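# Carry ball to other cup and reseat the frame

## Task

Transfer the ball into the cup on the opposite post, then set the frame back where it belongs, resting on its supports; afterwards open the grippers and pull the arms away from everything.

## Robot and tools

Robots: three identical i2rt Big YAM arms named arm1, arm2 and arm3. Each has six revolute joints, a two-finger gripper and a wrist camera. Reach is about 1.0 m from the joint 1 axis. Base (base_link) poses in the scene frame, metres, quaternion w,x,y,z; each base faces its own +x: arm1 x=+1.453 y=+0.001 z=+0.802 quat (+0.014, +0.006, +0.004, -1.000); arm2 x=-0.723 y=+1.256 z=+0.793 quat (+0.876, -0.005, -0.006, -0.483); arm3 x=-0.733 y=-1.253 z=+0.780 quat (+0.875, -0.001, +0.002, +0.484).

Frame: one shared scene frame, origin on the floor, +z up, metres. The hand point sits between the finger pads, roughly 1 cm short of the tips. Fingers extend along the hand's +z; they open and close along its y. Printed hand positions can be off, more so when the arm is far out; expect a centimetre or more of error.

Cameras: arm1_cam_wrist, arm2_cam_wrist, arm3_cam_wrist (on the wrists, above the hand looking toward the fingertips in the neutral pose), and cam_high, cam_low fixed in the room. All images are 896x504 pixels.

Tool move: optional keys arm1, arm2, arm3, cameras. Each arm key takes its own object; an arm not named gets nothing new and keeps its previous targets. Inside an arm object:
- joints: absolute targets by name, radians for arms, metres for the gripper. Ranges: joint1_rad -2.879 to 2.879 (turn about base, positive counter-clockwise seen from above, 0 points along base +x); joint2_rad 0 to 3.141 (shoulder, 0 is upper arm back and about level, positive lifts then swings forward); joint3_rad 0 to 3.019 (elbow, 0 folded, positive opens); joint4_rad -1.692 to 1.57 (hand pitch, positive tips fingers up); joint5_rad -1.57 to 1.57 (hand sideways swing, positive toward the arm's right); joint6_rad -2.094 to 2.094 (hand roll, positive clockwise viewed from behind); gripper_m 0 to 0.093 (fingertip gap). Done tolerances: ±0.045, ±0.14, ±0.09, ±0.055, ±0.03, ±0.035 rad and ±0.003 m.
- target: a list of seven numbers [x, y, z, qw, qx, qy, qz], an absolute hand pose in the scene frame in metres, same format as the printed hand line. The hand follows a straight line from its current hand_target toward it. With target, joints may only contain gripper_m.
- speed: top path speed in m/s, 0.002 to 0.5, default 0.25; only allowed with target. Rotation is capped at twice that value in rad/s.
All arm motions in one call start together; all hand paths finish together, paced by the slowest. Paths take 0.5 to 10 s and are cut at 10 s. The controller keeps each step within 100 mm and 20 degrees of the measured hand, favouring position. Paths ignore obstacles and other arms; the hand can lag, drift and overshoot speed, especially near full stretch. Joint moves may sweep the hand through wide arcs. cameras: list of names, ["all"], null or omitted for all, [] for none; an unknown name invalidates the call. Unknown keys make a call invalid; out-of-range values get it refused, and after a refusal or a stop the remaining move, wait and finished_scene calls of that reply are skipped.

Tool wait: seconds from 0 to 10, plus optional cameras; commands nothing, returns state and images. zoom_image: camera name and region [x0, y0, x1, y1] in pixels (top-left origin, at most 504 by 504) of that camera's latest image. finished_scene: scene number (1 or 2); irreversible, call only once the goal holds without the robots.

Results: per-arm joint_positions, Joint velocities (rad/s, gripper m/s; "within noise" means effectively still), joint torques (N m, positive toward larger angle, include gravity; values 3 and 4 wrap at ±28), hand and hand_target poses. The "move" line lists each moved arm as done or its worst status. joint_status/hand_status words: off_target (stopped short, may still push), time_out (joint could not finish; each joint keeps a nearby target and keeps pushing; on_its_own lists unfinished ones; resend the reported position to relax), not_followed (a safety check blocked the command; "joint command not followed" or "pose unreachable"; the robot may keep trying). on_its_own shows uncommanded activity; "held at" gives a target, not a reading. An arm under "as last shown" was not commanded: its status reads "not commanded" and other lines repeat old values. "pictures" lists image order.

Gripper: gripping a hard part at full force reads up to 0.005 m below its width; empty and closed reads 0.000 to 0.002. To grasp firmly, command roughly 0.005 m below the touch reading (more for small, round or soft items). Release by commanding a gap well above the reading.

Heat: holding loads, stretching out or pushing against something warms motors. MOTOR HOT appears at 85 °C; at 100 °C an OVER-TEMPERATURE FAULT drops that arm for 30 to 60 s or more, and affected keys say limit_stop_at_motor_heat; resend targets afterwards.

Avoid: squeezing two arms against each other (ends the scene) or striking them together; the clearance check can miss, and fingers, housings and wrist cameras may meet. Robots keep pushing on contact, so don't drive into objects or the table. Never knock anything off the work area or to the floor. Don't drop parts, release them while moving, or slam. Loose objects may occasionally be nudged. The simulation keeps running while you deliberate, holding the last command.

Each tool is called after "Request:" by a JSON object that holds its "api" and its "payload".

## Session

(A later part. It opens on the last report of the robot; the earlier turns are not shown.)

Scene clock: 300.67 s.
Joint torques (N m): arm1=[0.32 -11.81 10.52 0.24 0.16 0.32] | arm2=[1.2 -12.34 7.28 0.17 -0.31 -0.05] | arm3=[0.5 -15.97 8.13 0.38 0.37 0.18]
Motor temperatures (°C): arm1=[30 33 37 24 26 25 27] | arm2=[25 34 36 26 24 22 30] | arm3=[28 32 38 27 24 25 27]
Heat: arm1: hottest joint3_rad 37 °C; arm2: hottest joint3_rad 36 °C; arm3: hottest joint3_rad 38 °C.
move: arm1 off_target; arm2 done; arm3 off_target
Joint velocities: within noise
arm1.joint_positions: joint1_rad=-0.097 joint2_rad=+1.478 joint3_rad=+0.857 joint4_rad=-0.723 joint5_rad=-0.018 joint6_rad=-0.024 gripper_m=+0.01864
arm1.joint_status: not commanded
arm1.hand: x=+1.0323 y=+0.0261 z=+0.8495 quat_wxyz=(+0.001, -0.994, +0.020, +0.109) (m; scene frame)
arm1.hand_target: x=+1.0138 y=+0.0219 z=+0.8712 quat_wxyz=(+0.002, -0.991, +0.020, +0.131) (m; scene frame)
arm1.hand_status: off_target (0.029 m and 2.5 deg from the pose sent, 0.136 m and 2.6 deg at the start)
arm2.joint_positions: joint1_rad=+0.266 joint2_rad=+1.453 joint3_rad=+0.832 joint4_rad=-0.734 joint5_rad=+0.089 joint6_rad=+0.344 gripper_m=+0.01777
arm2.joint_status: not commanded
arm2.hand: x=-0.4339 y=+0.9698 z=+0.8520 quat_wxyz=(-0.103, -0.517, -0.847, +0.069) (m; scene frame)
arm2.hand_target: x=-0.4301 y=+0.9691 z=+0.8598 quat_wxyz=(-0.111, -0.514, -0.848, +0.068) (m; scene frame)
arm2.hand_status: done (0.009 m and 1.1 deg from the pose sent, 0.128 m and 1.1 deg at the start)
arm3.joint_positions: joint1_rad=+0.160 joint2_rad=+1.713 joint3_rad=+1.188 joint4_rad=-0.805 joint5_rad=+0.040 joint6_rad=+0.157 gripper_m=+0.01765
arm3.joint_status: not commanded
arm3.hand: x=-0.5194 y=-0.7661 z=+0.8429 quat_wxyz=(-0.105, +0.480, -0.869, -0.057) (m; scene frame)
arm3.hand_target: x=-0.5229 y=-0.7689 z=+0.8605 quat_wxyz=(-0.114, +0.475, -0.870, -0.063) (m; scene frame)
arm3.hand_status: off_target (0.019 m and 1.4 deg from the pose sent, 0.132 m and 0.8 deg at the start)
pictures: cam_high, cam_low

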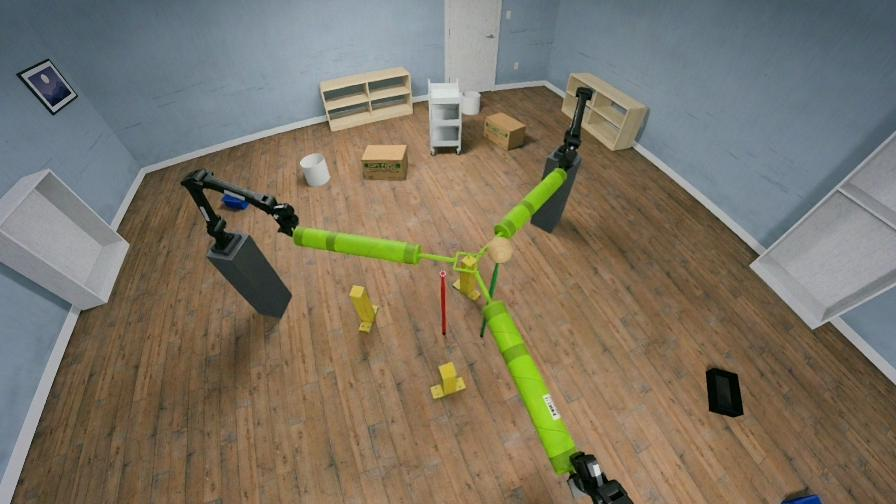

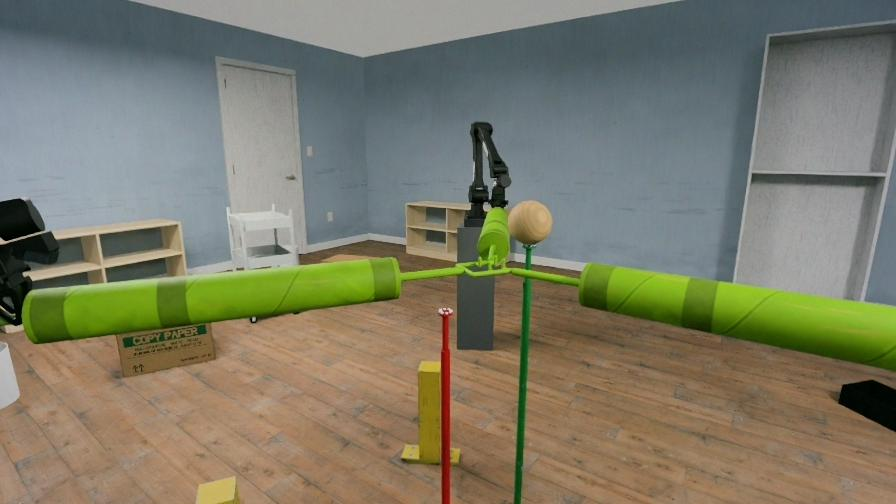

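Request:
{"api": "move", "payload": {"arm1": {"target":[0.889,-0.222,0.875,0.0026,-0.9912,0.0199,0.1305],"speed":0.15}, "arm2": {"target":[-0.555,0.725,0.865,0.1116,0.5143,0.8475,-0.0677],"speed":0.15}, "arm3": {"target":[-0.648,-1.013,0.866,0.1145,-0.4754,0.87,0.0626],"speed":0.15}, "cameras": ["cam_high","cam_low"]}}

Request:
{"api": "move", "payload": {"arm1": {"target":[0.889,-0.222,0.528,0.0026,-0.9912,0.0199,0.1305],"speed":0.12}, "arm2": {"target":[-0.555,0.725,0.518,0.1116,0.5143,0.8475,-0.0677],"speed":0.12}, "arm3": {"target":[-0.648,-1.013,0.508,0.1145,-0.4754,0.87,0.0626],"speed":0.12}, "cameras": ["cam_high","cam_low"]}}

Scene clock: 310.07 s.
Joint torques (N m): arm1=[-0.09 -19.19 12.04 -0.12 0.66 0.26] | arm2=[1.9 -16.5 10.07 -0.68 -0.81 0.04] | arm3=[0.5 -4.31 9.26 -0.73 0.44 0.2]
Motor temperatures (°C): arm1=[30 33 39 24 26 25 27] | arm2=[25 33 35 26 24 22 30] | arm3=[28 32 38 27 24 25 27]
Heat: arm1: hottest joint3_rad 39 °C; arm2: hottest joint3_rad 35 °C; arm3: hottest joint3_rad 38 °C.
move: arm1 off_target; arm2 off_target; arm3 off_target
Joint velocities: within noise
arm1.joint_positions: joint1_rad=+0.370 joint2_rad=+1.874 joint3_rad=+1.377 joint4_rad=-0.878 joint5_rad=+0.093 joint6_rad=+0.427 gripper_m=+0.01863
arm1.joint_status: not commanded
arm1.hand: x=+0.9083 y=-0.2111 z=+0.8429 quat_wxyz=(+0.008, -0.995, +0.018, +0.103) (m; scene frame)
arm1.hand_target: x=+0.8905 y=-0.2215 z=+0.8754 quat_wxyz=(+0.002, -0.991, +0.020, +0.131) (m; scene frame)
arm1.hand_status: off_target (0.039 m and 3.2 deg from the pose sent, 0.288 m and 2.5 deg at the start)
arm2.joint_positions: joint1_rad=-0.276 joint2_rad=+1.767 joint3_rad=+1.225 joint4_rad=-0.788 joint5_rad=-0.030 joint6_rad=-0.186 gripper_m=+0.01777
arm2.joint_status: not commanded
arm2.hand: x=-0.5643 y=+0.7327 z=+0.8549 quat_wxyz=(-0.106, -0.516, -0.847, +0.074) (m; scene frame)
arm2.hand_target: x=-0.5552 y=+0.7253 z=+0.8651 quat_wxyz=(-0.112, -0.514, -0.848, +0.068) (m; scene frame)
arm2.hand_status: off_target (0.016 m and 1.0 deg from the pose sent, 0.273 m and 1.0 deg at the start)
arm3.joint_positions: joint1_rad=+0.264 joint2_rad=+0.926 joint3_rad=+0.510 joint4_rad=-0.882 joint5_rad=+0.067 joint6_rad=+0.255 gripper_m=+0.01765
arm3.joint_status: not commanded
arm3.hand: x=-0.6446 y=-1.0038 z=+0.8618 quat_wxyz=(-0.119, +0.480, -0.867, -0.070) (m; scene frame)
arm3.hand_target: x=-0.6477 y=-1.0125 z=+0.8654 quat_wxyz=(-0.115, +0.476, -0.870, -0.063) (m; scene frame)
arm3.hand_status: off_target (0.011 m and 1.2 deg from the pose sent, 0.279 m and 1.4 deg at the start)
pictures: cam_high, cam_low

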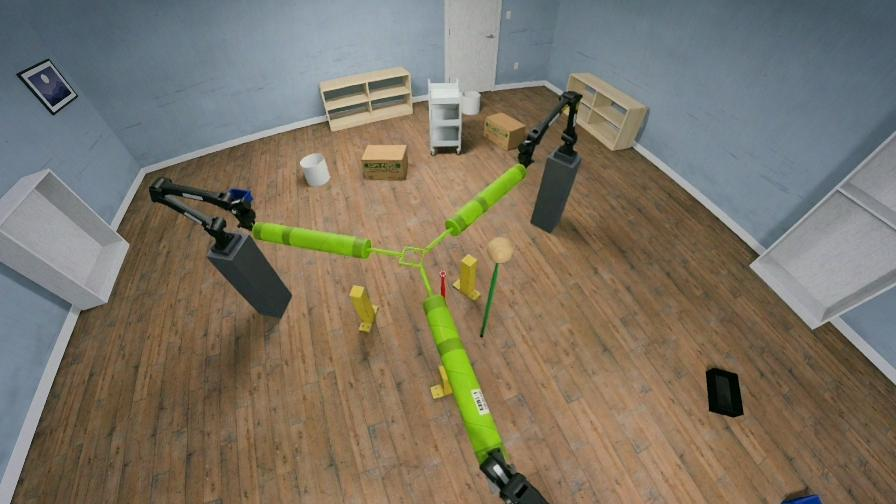

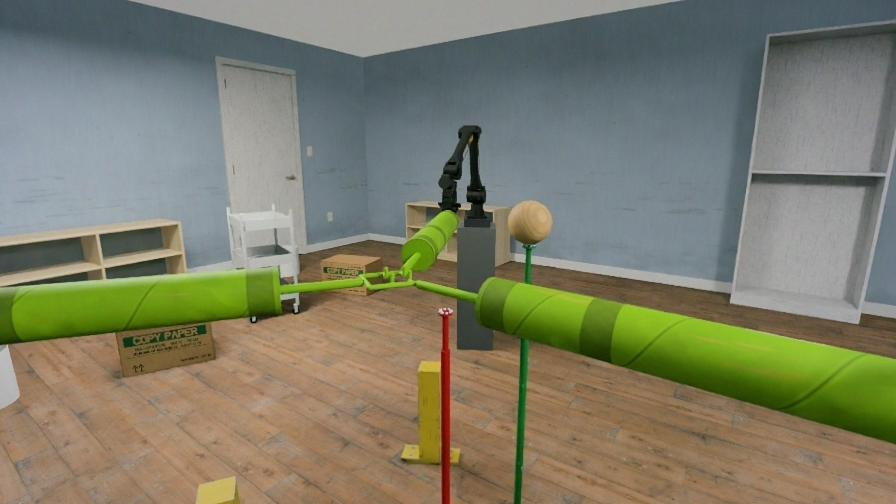

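Scene clock: 313.67 s.
Joint torques (N m): arm1=[-0.73 -22.18 5.59 0.81 0.22 0.18] | arm2=[1.03 -18.78 4.31 0.51 -0.26 -0.03] | arm3=[0.15 -7.88 -3.75 1.62 0.23 0.15]
Motor temperatures (°C): arm1=[30 33 38 24 26 25 27] | arm2=[25 34 35 26 24 22 30] | arm3=[28 32 37 27 24 25 27]
Heat: arm1: hottest joint3_rad 38 °C; arm2: hottest joint3_rad 35 °C; arm3: hottest joint3_rad 37 °C.
move: arm1 off_target; arm2 done; arm3 done
Joint velocities: within noise
arm1.joint_positions: joint1_rad=+0.379 joint2_rad=+2.508 joint3_rad=+1.399 joint4_rad=-0.255 joint5_rad=+0.106 joint6_rad=+0.437 gripper_m=+0.01863
arm1.joint_status: not commanded
arm1.hand: x=+0.9090 y=-0.2128 z=+0.5118 quat_wxyz=(+0.010, -0.994, +0.020, +0.110) (m; scene frame)
arm1.hand_target: x=+0.8895 y=-0.2217 z=+0.5283 quat_wxyz=(+0.003, -0.991, +0.020, +0.130) (m; scene frame)
arm1.hand_status: off_target (0.027 m and 2.5 deg from the pose sent, 0.316 m and 3.3 deg at the start)
arm2.joint_positions: joint1_rad=-0.268 joint2_rad=+2.454 joint3_rad=+1.238 joint4_rad=-0.118 joint5_rad=-0.045 joint6_rad=-0.181 gripper_m=+0.01777
arm2.joint_status: not commanded
arm2.hand: x=-0.5556 y=+0.7300 z=+0.5230 quat_wxyz=(-0.109, -0.514, -0.848, +0.067) (m; scene frame)
arm2.hand_target: x=-0.5551 y=+0.7251 z=+0.5181 quat_wxyz=(-0.112, -0.514, -0.848, +0.068) (m; scene frame)
arm2.hand_status: done (0.007 m and 0.3 deg from the pose sent, 0.337 m and 1.1 deg at the start)
arm3.joint_positions: joint1_rad=+0.265 joint2_rad=+2.466 joint3_rad=+0.461 joint4_rad=+0.696 joint5_rad=+0.071 joint6_rad=+0.258 gripper_m=+0.01765
arm3.joint_status: not commanded
arm3.hand: x=-0.6457 y=-1.0068 z=+0.5091 quat_wxyz=(-0.116, +0.479, -0.868, -0.064) (m; scene frame)
arm3.hand_target: x=-0.6480 y=-1.0130 z=+0.5081 quat_wxyz=(-0.114, +0.475, -0.870, -0.062) (m; scene frame)
arm3.hand_status: done (0.007 m and 0.6 deg from the pose sent, 0.354 m and 1.2 deg at the start)
pictures: cam_high, cam_low

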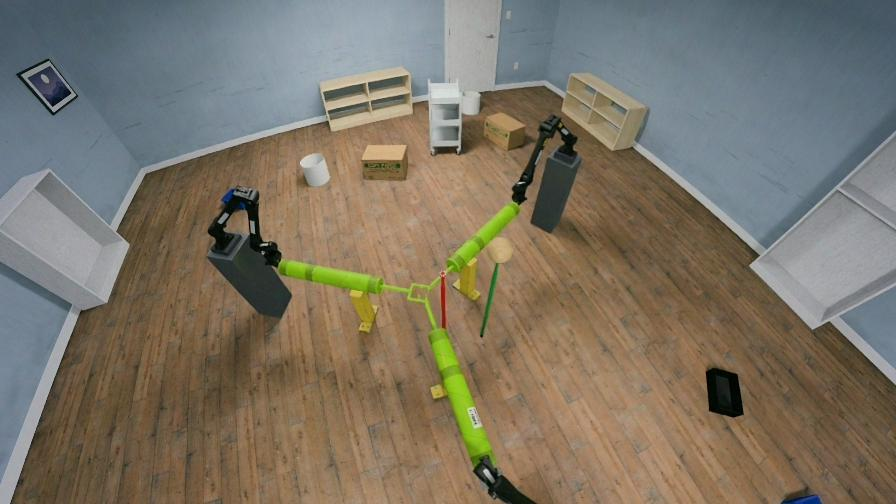

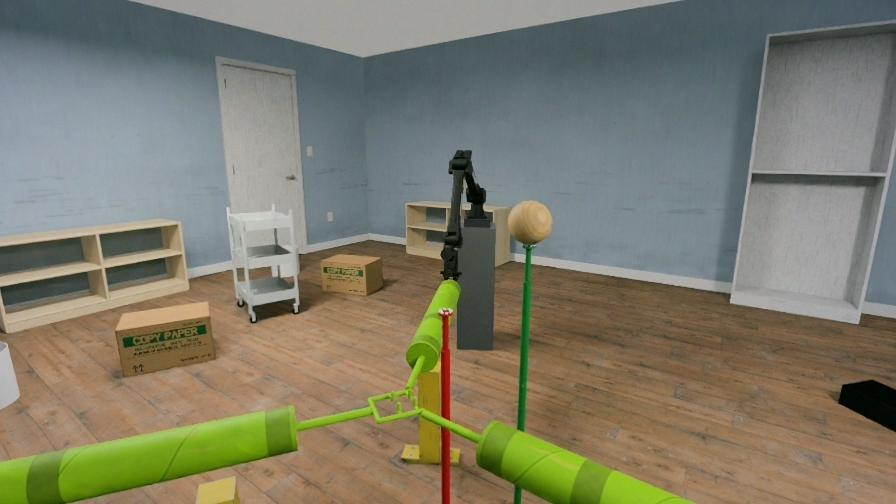

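Request:
{"api": "move", "payload": {"arm1": {"target":[0.885,-0.220,0.453,0.0026,-0.9912,0.0199,0.1305],"speed":0.05}, "arm2": {"target":[-0.56,0.721,0.433,0.1116,0.5143,0.8475,-0.0677],"speed":0.05}, "arm3": {"target":[-0.648,-1.016,0.438,0.1145,-0.4754,0.87,0.0626],"speed":0.05}, "cameras": ["cam_high","cam_low"]}}

Request:
{"api": "zoom_image", "payload": {"camera": "cam_high", "region": [270, 200, 530, 490]}}

Scene clock: 322.43 s.
Joint torques (N m): arm1=[-1.14 -21.25 5.56 1.09 0.25 0.13] | arm2=[0.03 -18.49 4.31 0.68 -0.36 -0.14] | arm3=[-0.21 -8.18 -4.26 1.55 0.15 0.1]
Motor temperatures (°C): arm1=[30 33 37 24 26 25 27] | arm2=[25 34 34 26 24 22 30] | arm3=[27 31 35 27 24 25 27]
Heat: arm1: hottest joint3_rad 37 °C; arm2: hottest joint2_rad 34 °C; arm3: hottest joint3_rad 35 °C.
move: arm1 off_target; arm2 off_target; arm3 done
Joint velocities: within noise
arm1.joint_positions: joint1_rad=+0.379 joint2_rad=+2.676 joint3_rad=+1.507 joint4_rad=-0.196 joint5_rad=+0.104 joint6_rad=+0.437 gripper_m=+0.01863
arm1.joint_status: not commanded
arm1.hand: x=+0.9076 y=-0.2134 z=+0.4419 quat_wxyz=(+0.010, -0.994, +0.019, +0.109) (m; scene frame)
arm1.hand_target: x=+0.8855 y=-0.2197 z=+0.4537 quat_wxyz=(+0.003, -0.991, +0.020, +0.131) (m; scene frame)
arm1.hand_status: off_target (0.026 m and 2.6 deg from the pose sent, 0.064 m and 2.5 deg at the start)
arm2.joint_positions: joint1_rad=-0.269 joint2_rad=+2.654 joint3_rad=+1.358 joint4_rad=-0.041 joint5_rad=-0.045 joint6_rad=-0.181 gripper_m=+0.01777
arm2.joint_status: not commanded
arm2.hand: x=-0.5551 y=+0.7275 z=+0.4433 quat_wxyz=(-0.108, -0.514, -0.848, +0.066) (m; scene frame)
arm2.hand_target: x=-0.5600 y=+0.7214 z=+0.4334 quat_wxyz=(-0.112, -0.514, -0.848, +0.068) (m; scene frame)
arm2.hand_status: off_target (0.013 m and 0.4 deg from the pose sent, 0.091 m and 0.3 deg at the start)
arm3.joint_positions: joint1_rad=+0.265 joint2_rad=+2.710 joint3_rad=+0.597 joint4_rad=+0.807 joint5_rad=+0.072 joint6_rad=+0.258 gripper_m=+0.01765
arm3.joint_status: not commanded
arm3.hand: x=-0.6460 y=-1.0076 z=+0.4415 quat_wxyz=(-0.118, +0.479, -0.867, -0.066) (m; scene frame)
arm3.hand_target: x=-0.6480 y=-1.0160 z=+0.4382 quat_wxyz=(-0.114, +0.476, -0.870, -0.062) (m; scene frame)
arm3.hand_status: done (0.009 m and 0.7 deg from the pose sent, 0.072 m and 0.6 deg at the start)
pictures: cam_high, cam_low

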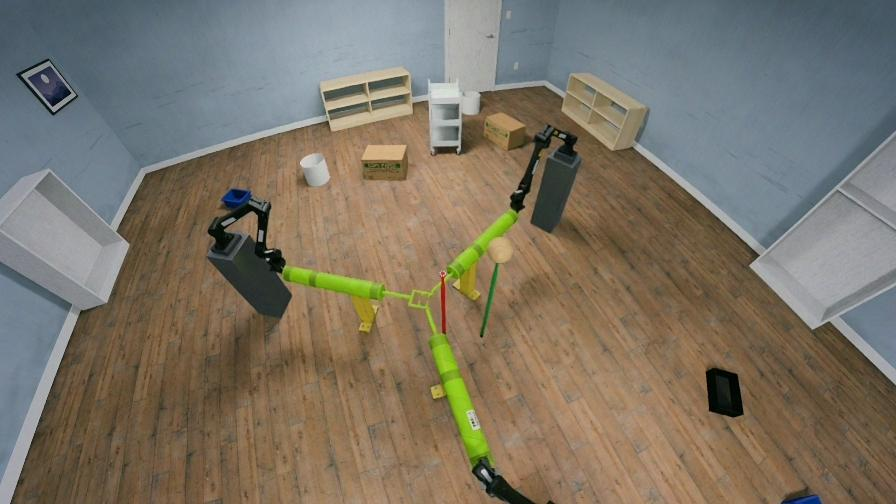

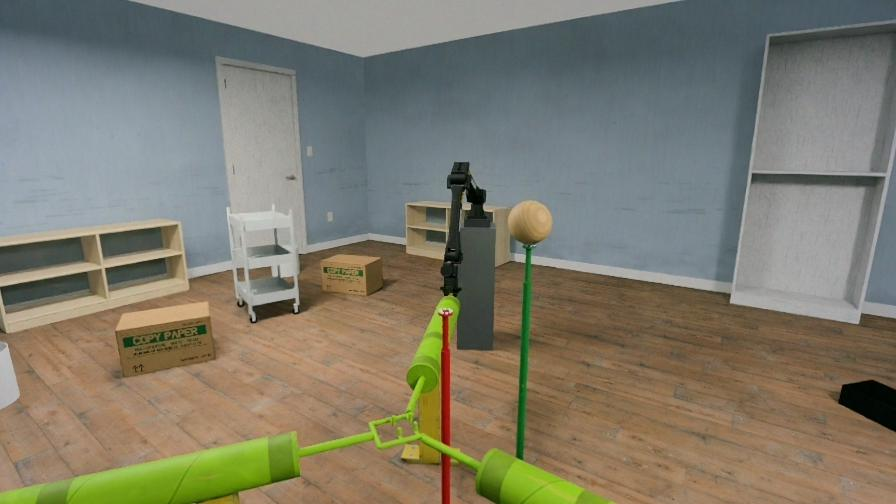

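Scaled by 1.738 from the camera's 896x504 image, which has a finer 1280x720 frame.

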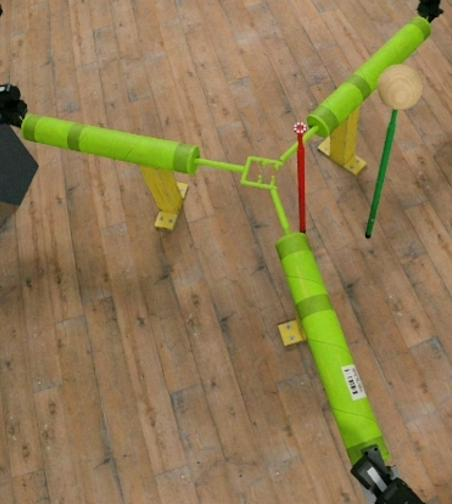

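Matches original. Release and retreat up.

Request:
{"api": "move", "payload": {"arm1": {"joints":{"gripper_m":0.08}}, "arm2": {"joints":{"gripper_m":0.08}}, "arm3": {"joints":{"gripper_m":0.08}}, "cameras": []}}

Request:
{"api": "move", "payload": {"arm1": {"target":[0.925,-0.21,0.64,0.0026,-0.9912,0.0199,0.1305],"speed":0.15}, "arm2": {"target":[-0.575,0.77,0.64,0.1116,0.5143,0.8475,-0.0677],"speed":0.15}, "arm3": {"target":[-0.66,-1.03,0.64,0.1145,-0.4754,0.87,0.0626],"speed":0.15}}}

Request:
{"api": "finished_scene", "payload": {"scene": 1}}

Scene clock: 331.70 s.
Joint torques (N m): arm1=[-1.14 -21.3 5.45 1.09 0.24 0.13] | arm2=[0.38 -18.61 4.29 0.66 -0.26 -0.14] | arm3=[-0.21 -8.29 -4.26 1.54 0.15 0.1]
Motor temperatures (°C): arm1=[30 34 36 24 26 25 27] | arm2=[25 34 33 26 24 22 30] | arm3=[27 31 34 27 24 25 27]
Heat: arm1: hottest joint3_rad 36 °C; arm2: hottest joint2_rad 34 °C; arm3: hottest joint3_rad 34 °C.
move: arm1 done; arm2 done; arm3 done
Joint velocities: within noise
arm1.joint_positions: joint1_rad=+0.379 joint2_rad=+2.676 joint3_rad=+1.509 joint4_rad=-0.196 joint5_rad=+0.104 joint6_rad=+0.437 gripper_m=+0.07979
arm1.joint_status: all done
arm1.hand: x=+0.9068 y=-0.2137 z=+0.4422 quat_wxyz=(+0.010, -0.994, +0.019, +0.110) (m; scene frame)
arm1.hand_target: x=+0.8854 y=-0.2197 z=+0.4538 quat_wxyz=(+0.003, -0.991, +0.020, +0.131) (m; scene frame)
arm1.hand_status: not commanded
arm2.joint_positions: joint1_rad=-0.273 joint2_rad=+2.654 joint3_rad=+1.359 joint4_rad=-0.041 joint5_rad=-0.047 joint6_rad=-0.181 gripper_m=+0.07980
arm2.joint_status: all done
arm2.hand: x=-0.5570 y=+0.7266 z=+0.4434 quat_wxyz=(-0.109, -0.516, -0.847, +0.066) (m; scene frame)
arm2.hand_target: x=-0.5601 y=+0.7214 z=+0.4334 quat_wxyz=(-0.112, -0.514, -0.848, +0.068) (m; scene frame)
arm2.hand_status: not commanded
arm3.joint_positions: joint1_rad=+0.265 joint2_rad=+2.711 joint3_rad=+0.597 joint4_rad=+0.808 joint5_rad=+0.072 joint6_rad=+0.258 gripper_m=+0.07983
arm3.joint_status: all done
arm3.hand: x=-0.6461 y=-1.0081 z=+0.4413 quat_wxyz=(-0.118, +0.479, -0.868, -0.065) (m; scene frame)
arm3.hand_target: x=-0.6480 y=-1.0160 z=+0.4382 quat_wxyz=(-0.114, +0.475, -0.870, -0.062) (m; scene frame)
arm3.hand_status: not commanded
pictures: none
No camera images: "cameras" was empty.

Scene clock: 334.07 s.
Joint torques (N m): arm1=[-0.26 -19.78 4.59 0.55 0.24 0.23] | arm2=[0.38 -18.78 3.11 0.1 -0.26 -0.15] | arm3=[0.79 -7.59 0.54 0.54 0.24 0.11]
Motor temperatures (°C): arm1=[30 34 36 24 26 25 27] | arm2=[25 35 33 26 24 22 29] | arm3=[27 31 34 27 24 25 27]
Heat: arm1: hottest joint3_rad 36 °C; arm2: hottest joint2_rad 35 °C; arm3: hottest joint3_rad 34 °C.
move: arm1 done; arm2 done; arm3 done
Joint velocities: within noise
arm1.joint_positions: joint1_rad=+0.379 joint2_rad=+2.205 joint3_rad=+1.210 joint4_rad=-0.336 joint5_rad=+0.107 joint6_rad=+0.437 gripper_m=+0.07990
arm1.joint_status: not commanded
arm1.hand: x=+0.9265 y=-0.2055 z=+0.6308 quat_wxyz=(+0.004, -0.992, +0.020, +0.125) (m; scene frame)
arm1.hand_target: x=+0.9250 y=-0.2099 z=+0.6399 quat_wxyz=(+0.003, -0.991, +0.020, +0.131) (m; scene frame)
arm1.hand_status: done (0.010 m and 0.6 deg from the pose sent, 0.199 m and 2.5 deg at the start)
arm2.joint_positions: joint1_rad=-0.273 joint2_rad=+2.130 joint3_rad=+1.019 joint4_rad=-0.213 joint5_rad=-0.048 joint6_rad=-0.181 gripper_m=+0.07992
arm2.joint_status: not commanded
arm2.hand: x=-0.5694 y=+0.7675 z=+0.6360 quat_wxyz=(-0.114, -0.515, -0.847, +0.069) (m; scene frame)
arm2.hand_target: x=-0.5749 y=+0.7701 z=+0.6398 quat_wxyz=(-0.112, -0.514, -0.848, +0.068) (m; scene frame)
arm2.hand_status: done (0.007 m and 0.3 deg from the pose sent, 0.202 m and 0.4 deg at the start)
arm3.joint_positions: joint1_rad=+0.294 joint2_rad=+1.839 joint3_rad=+0.228 joint4_rad=+0.284 joint5_rad=+0.080 joint6_rad=+0.295 gripper_m=+0.07994
arm3.joint_status: not commanded
arm3.hand: x=-0.6592 y=-1.0339 z=+0.6365 quat_wxyz=(-0.111, +0.476, -0.870, -0.059) (m; scene frame)
arm3.hand_target: x=-0.6600 y=-1.0302 z=+0.6398 quat_wxyz=(-0.114, +0.475, -0.870, -0.063) (m; scene frame)
arm3.hand_status: done (0.005 m and 0.6 deg from the pose sent, 0.200 m and 0.7 deg at the start)
pictures: arm1_cam_wrist, arm2_cam_wrist, arm3_cam_wrist, cam_high, cam_low
camera_calibration:
arm1_cam_wrist: T_world_to_cam=[[0.0398118, 0.998899, 0.0248345, 0.150854], [0.926791, -0.0462046, 0.372725, -1.10088], [0.373462, 0.00817749, -0.927609, 0.365526], [0, 0, 0, 1]] pos_world=[0.877769, -0.204543, 0.745645]
arm2_cam_wrist: T_world_to_cam=[[-0.890438, -0.455092, 0.00334461, -0.1614], [-0.426613, 0.837232, 0.342117, -1.09527], [-0.158495, 0.303207, -0.939651, 0.39842], [0, 0, 0, 1]] pos_world=[-0.547825, 0.722737, 0.749625]
arm3_cam_wrist: T_world_to_cam=[[0.845731, -0.533609, 0.00127739, 0.00473736], [-0.495474, -0.784397, 0.37313, -1.37174], [-0.198103, -0.3162, -0.927778, 0.259194], [0, 0, 0, 1]] pos_world=[-0.632321, -0.991504, 0.752305]

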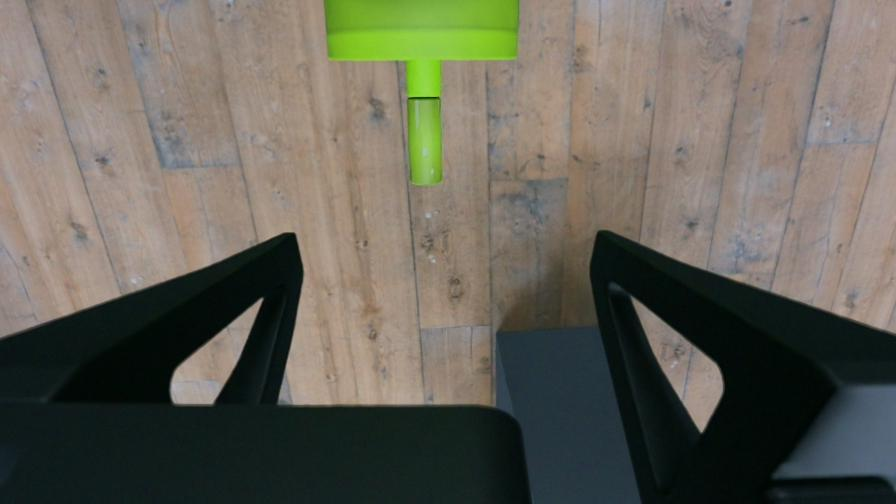

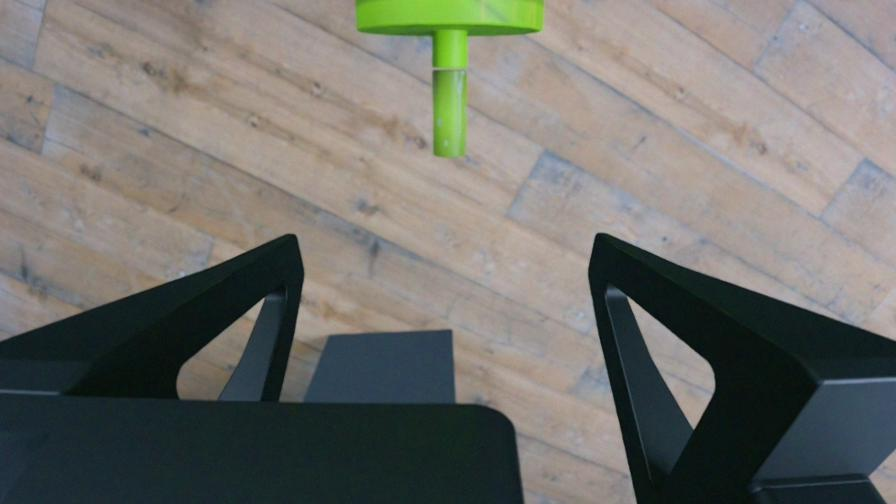

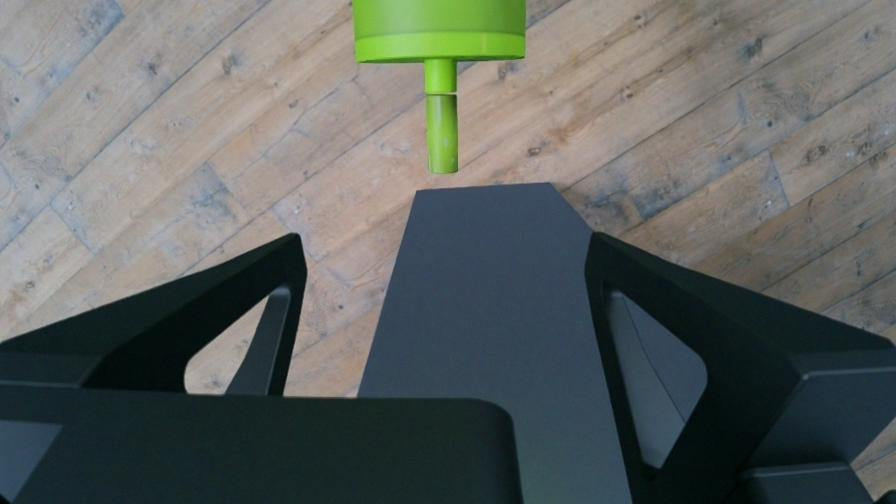

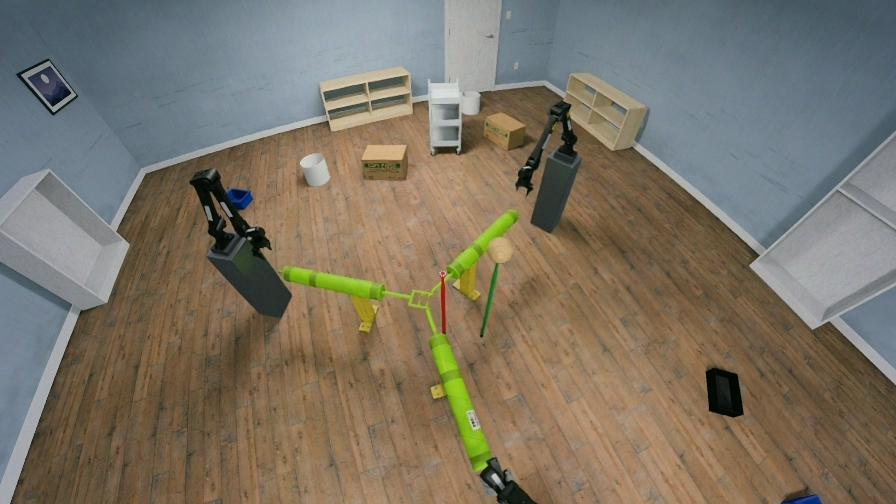

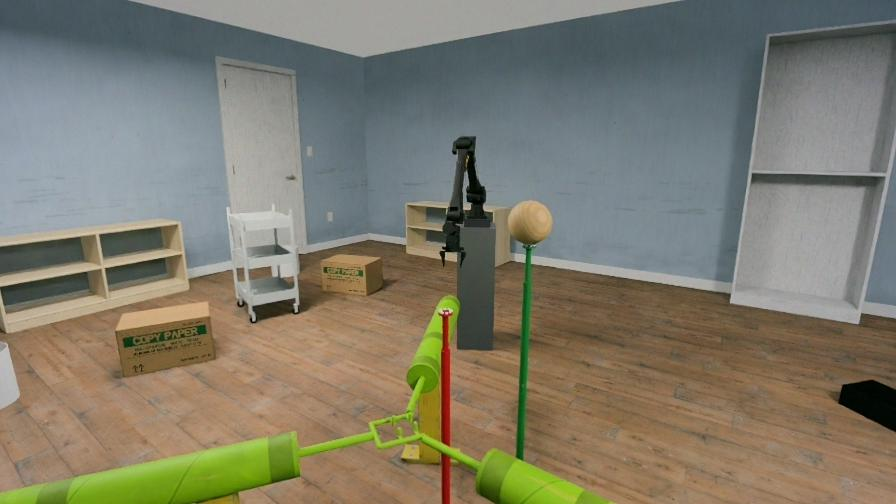

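The scene is finished: the task was done.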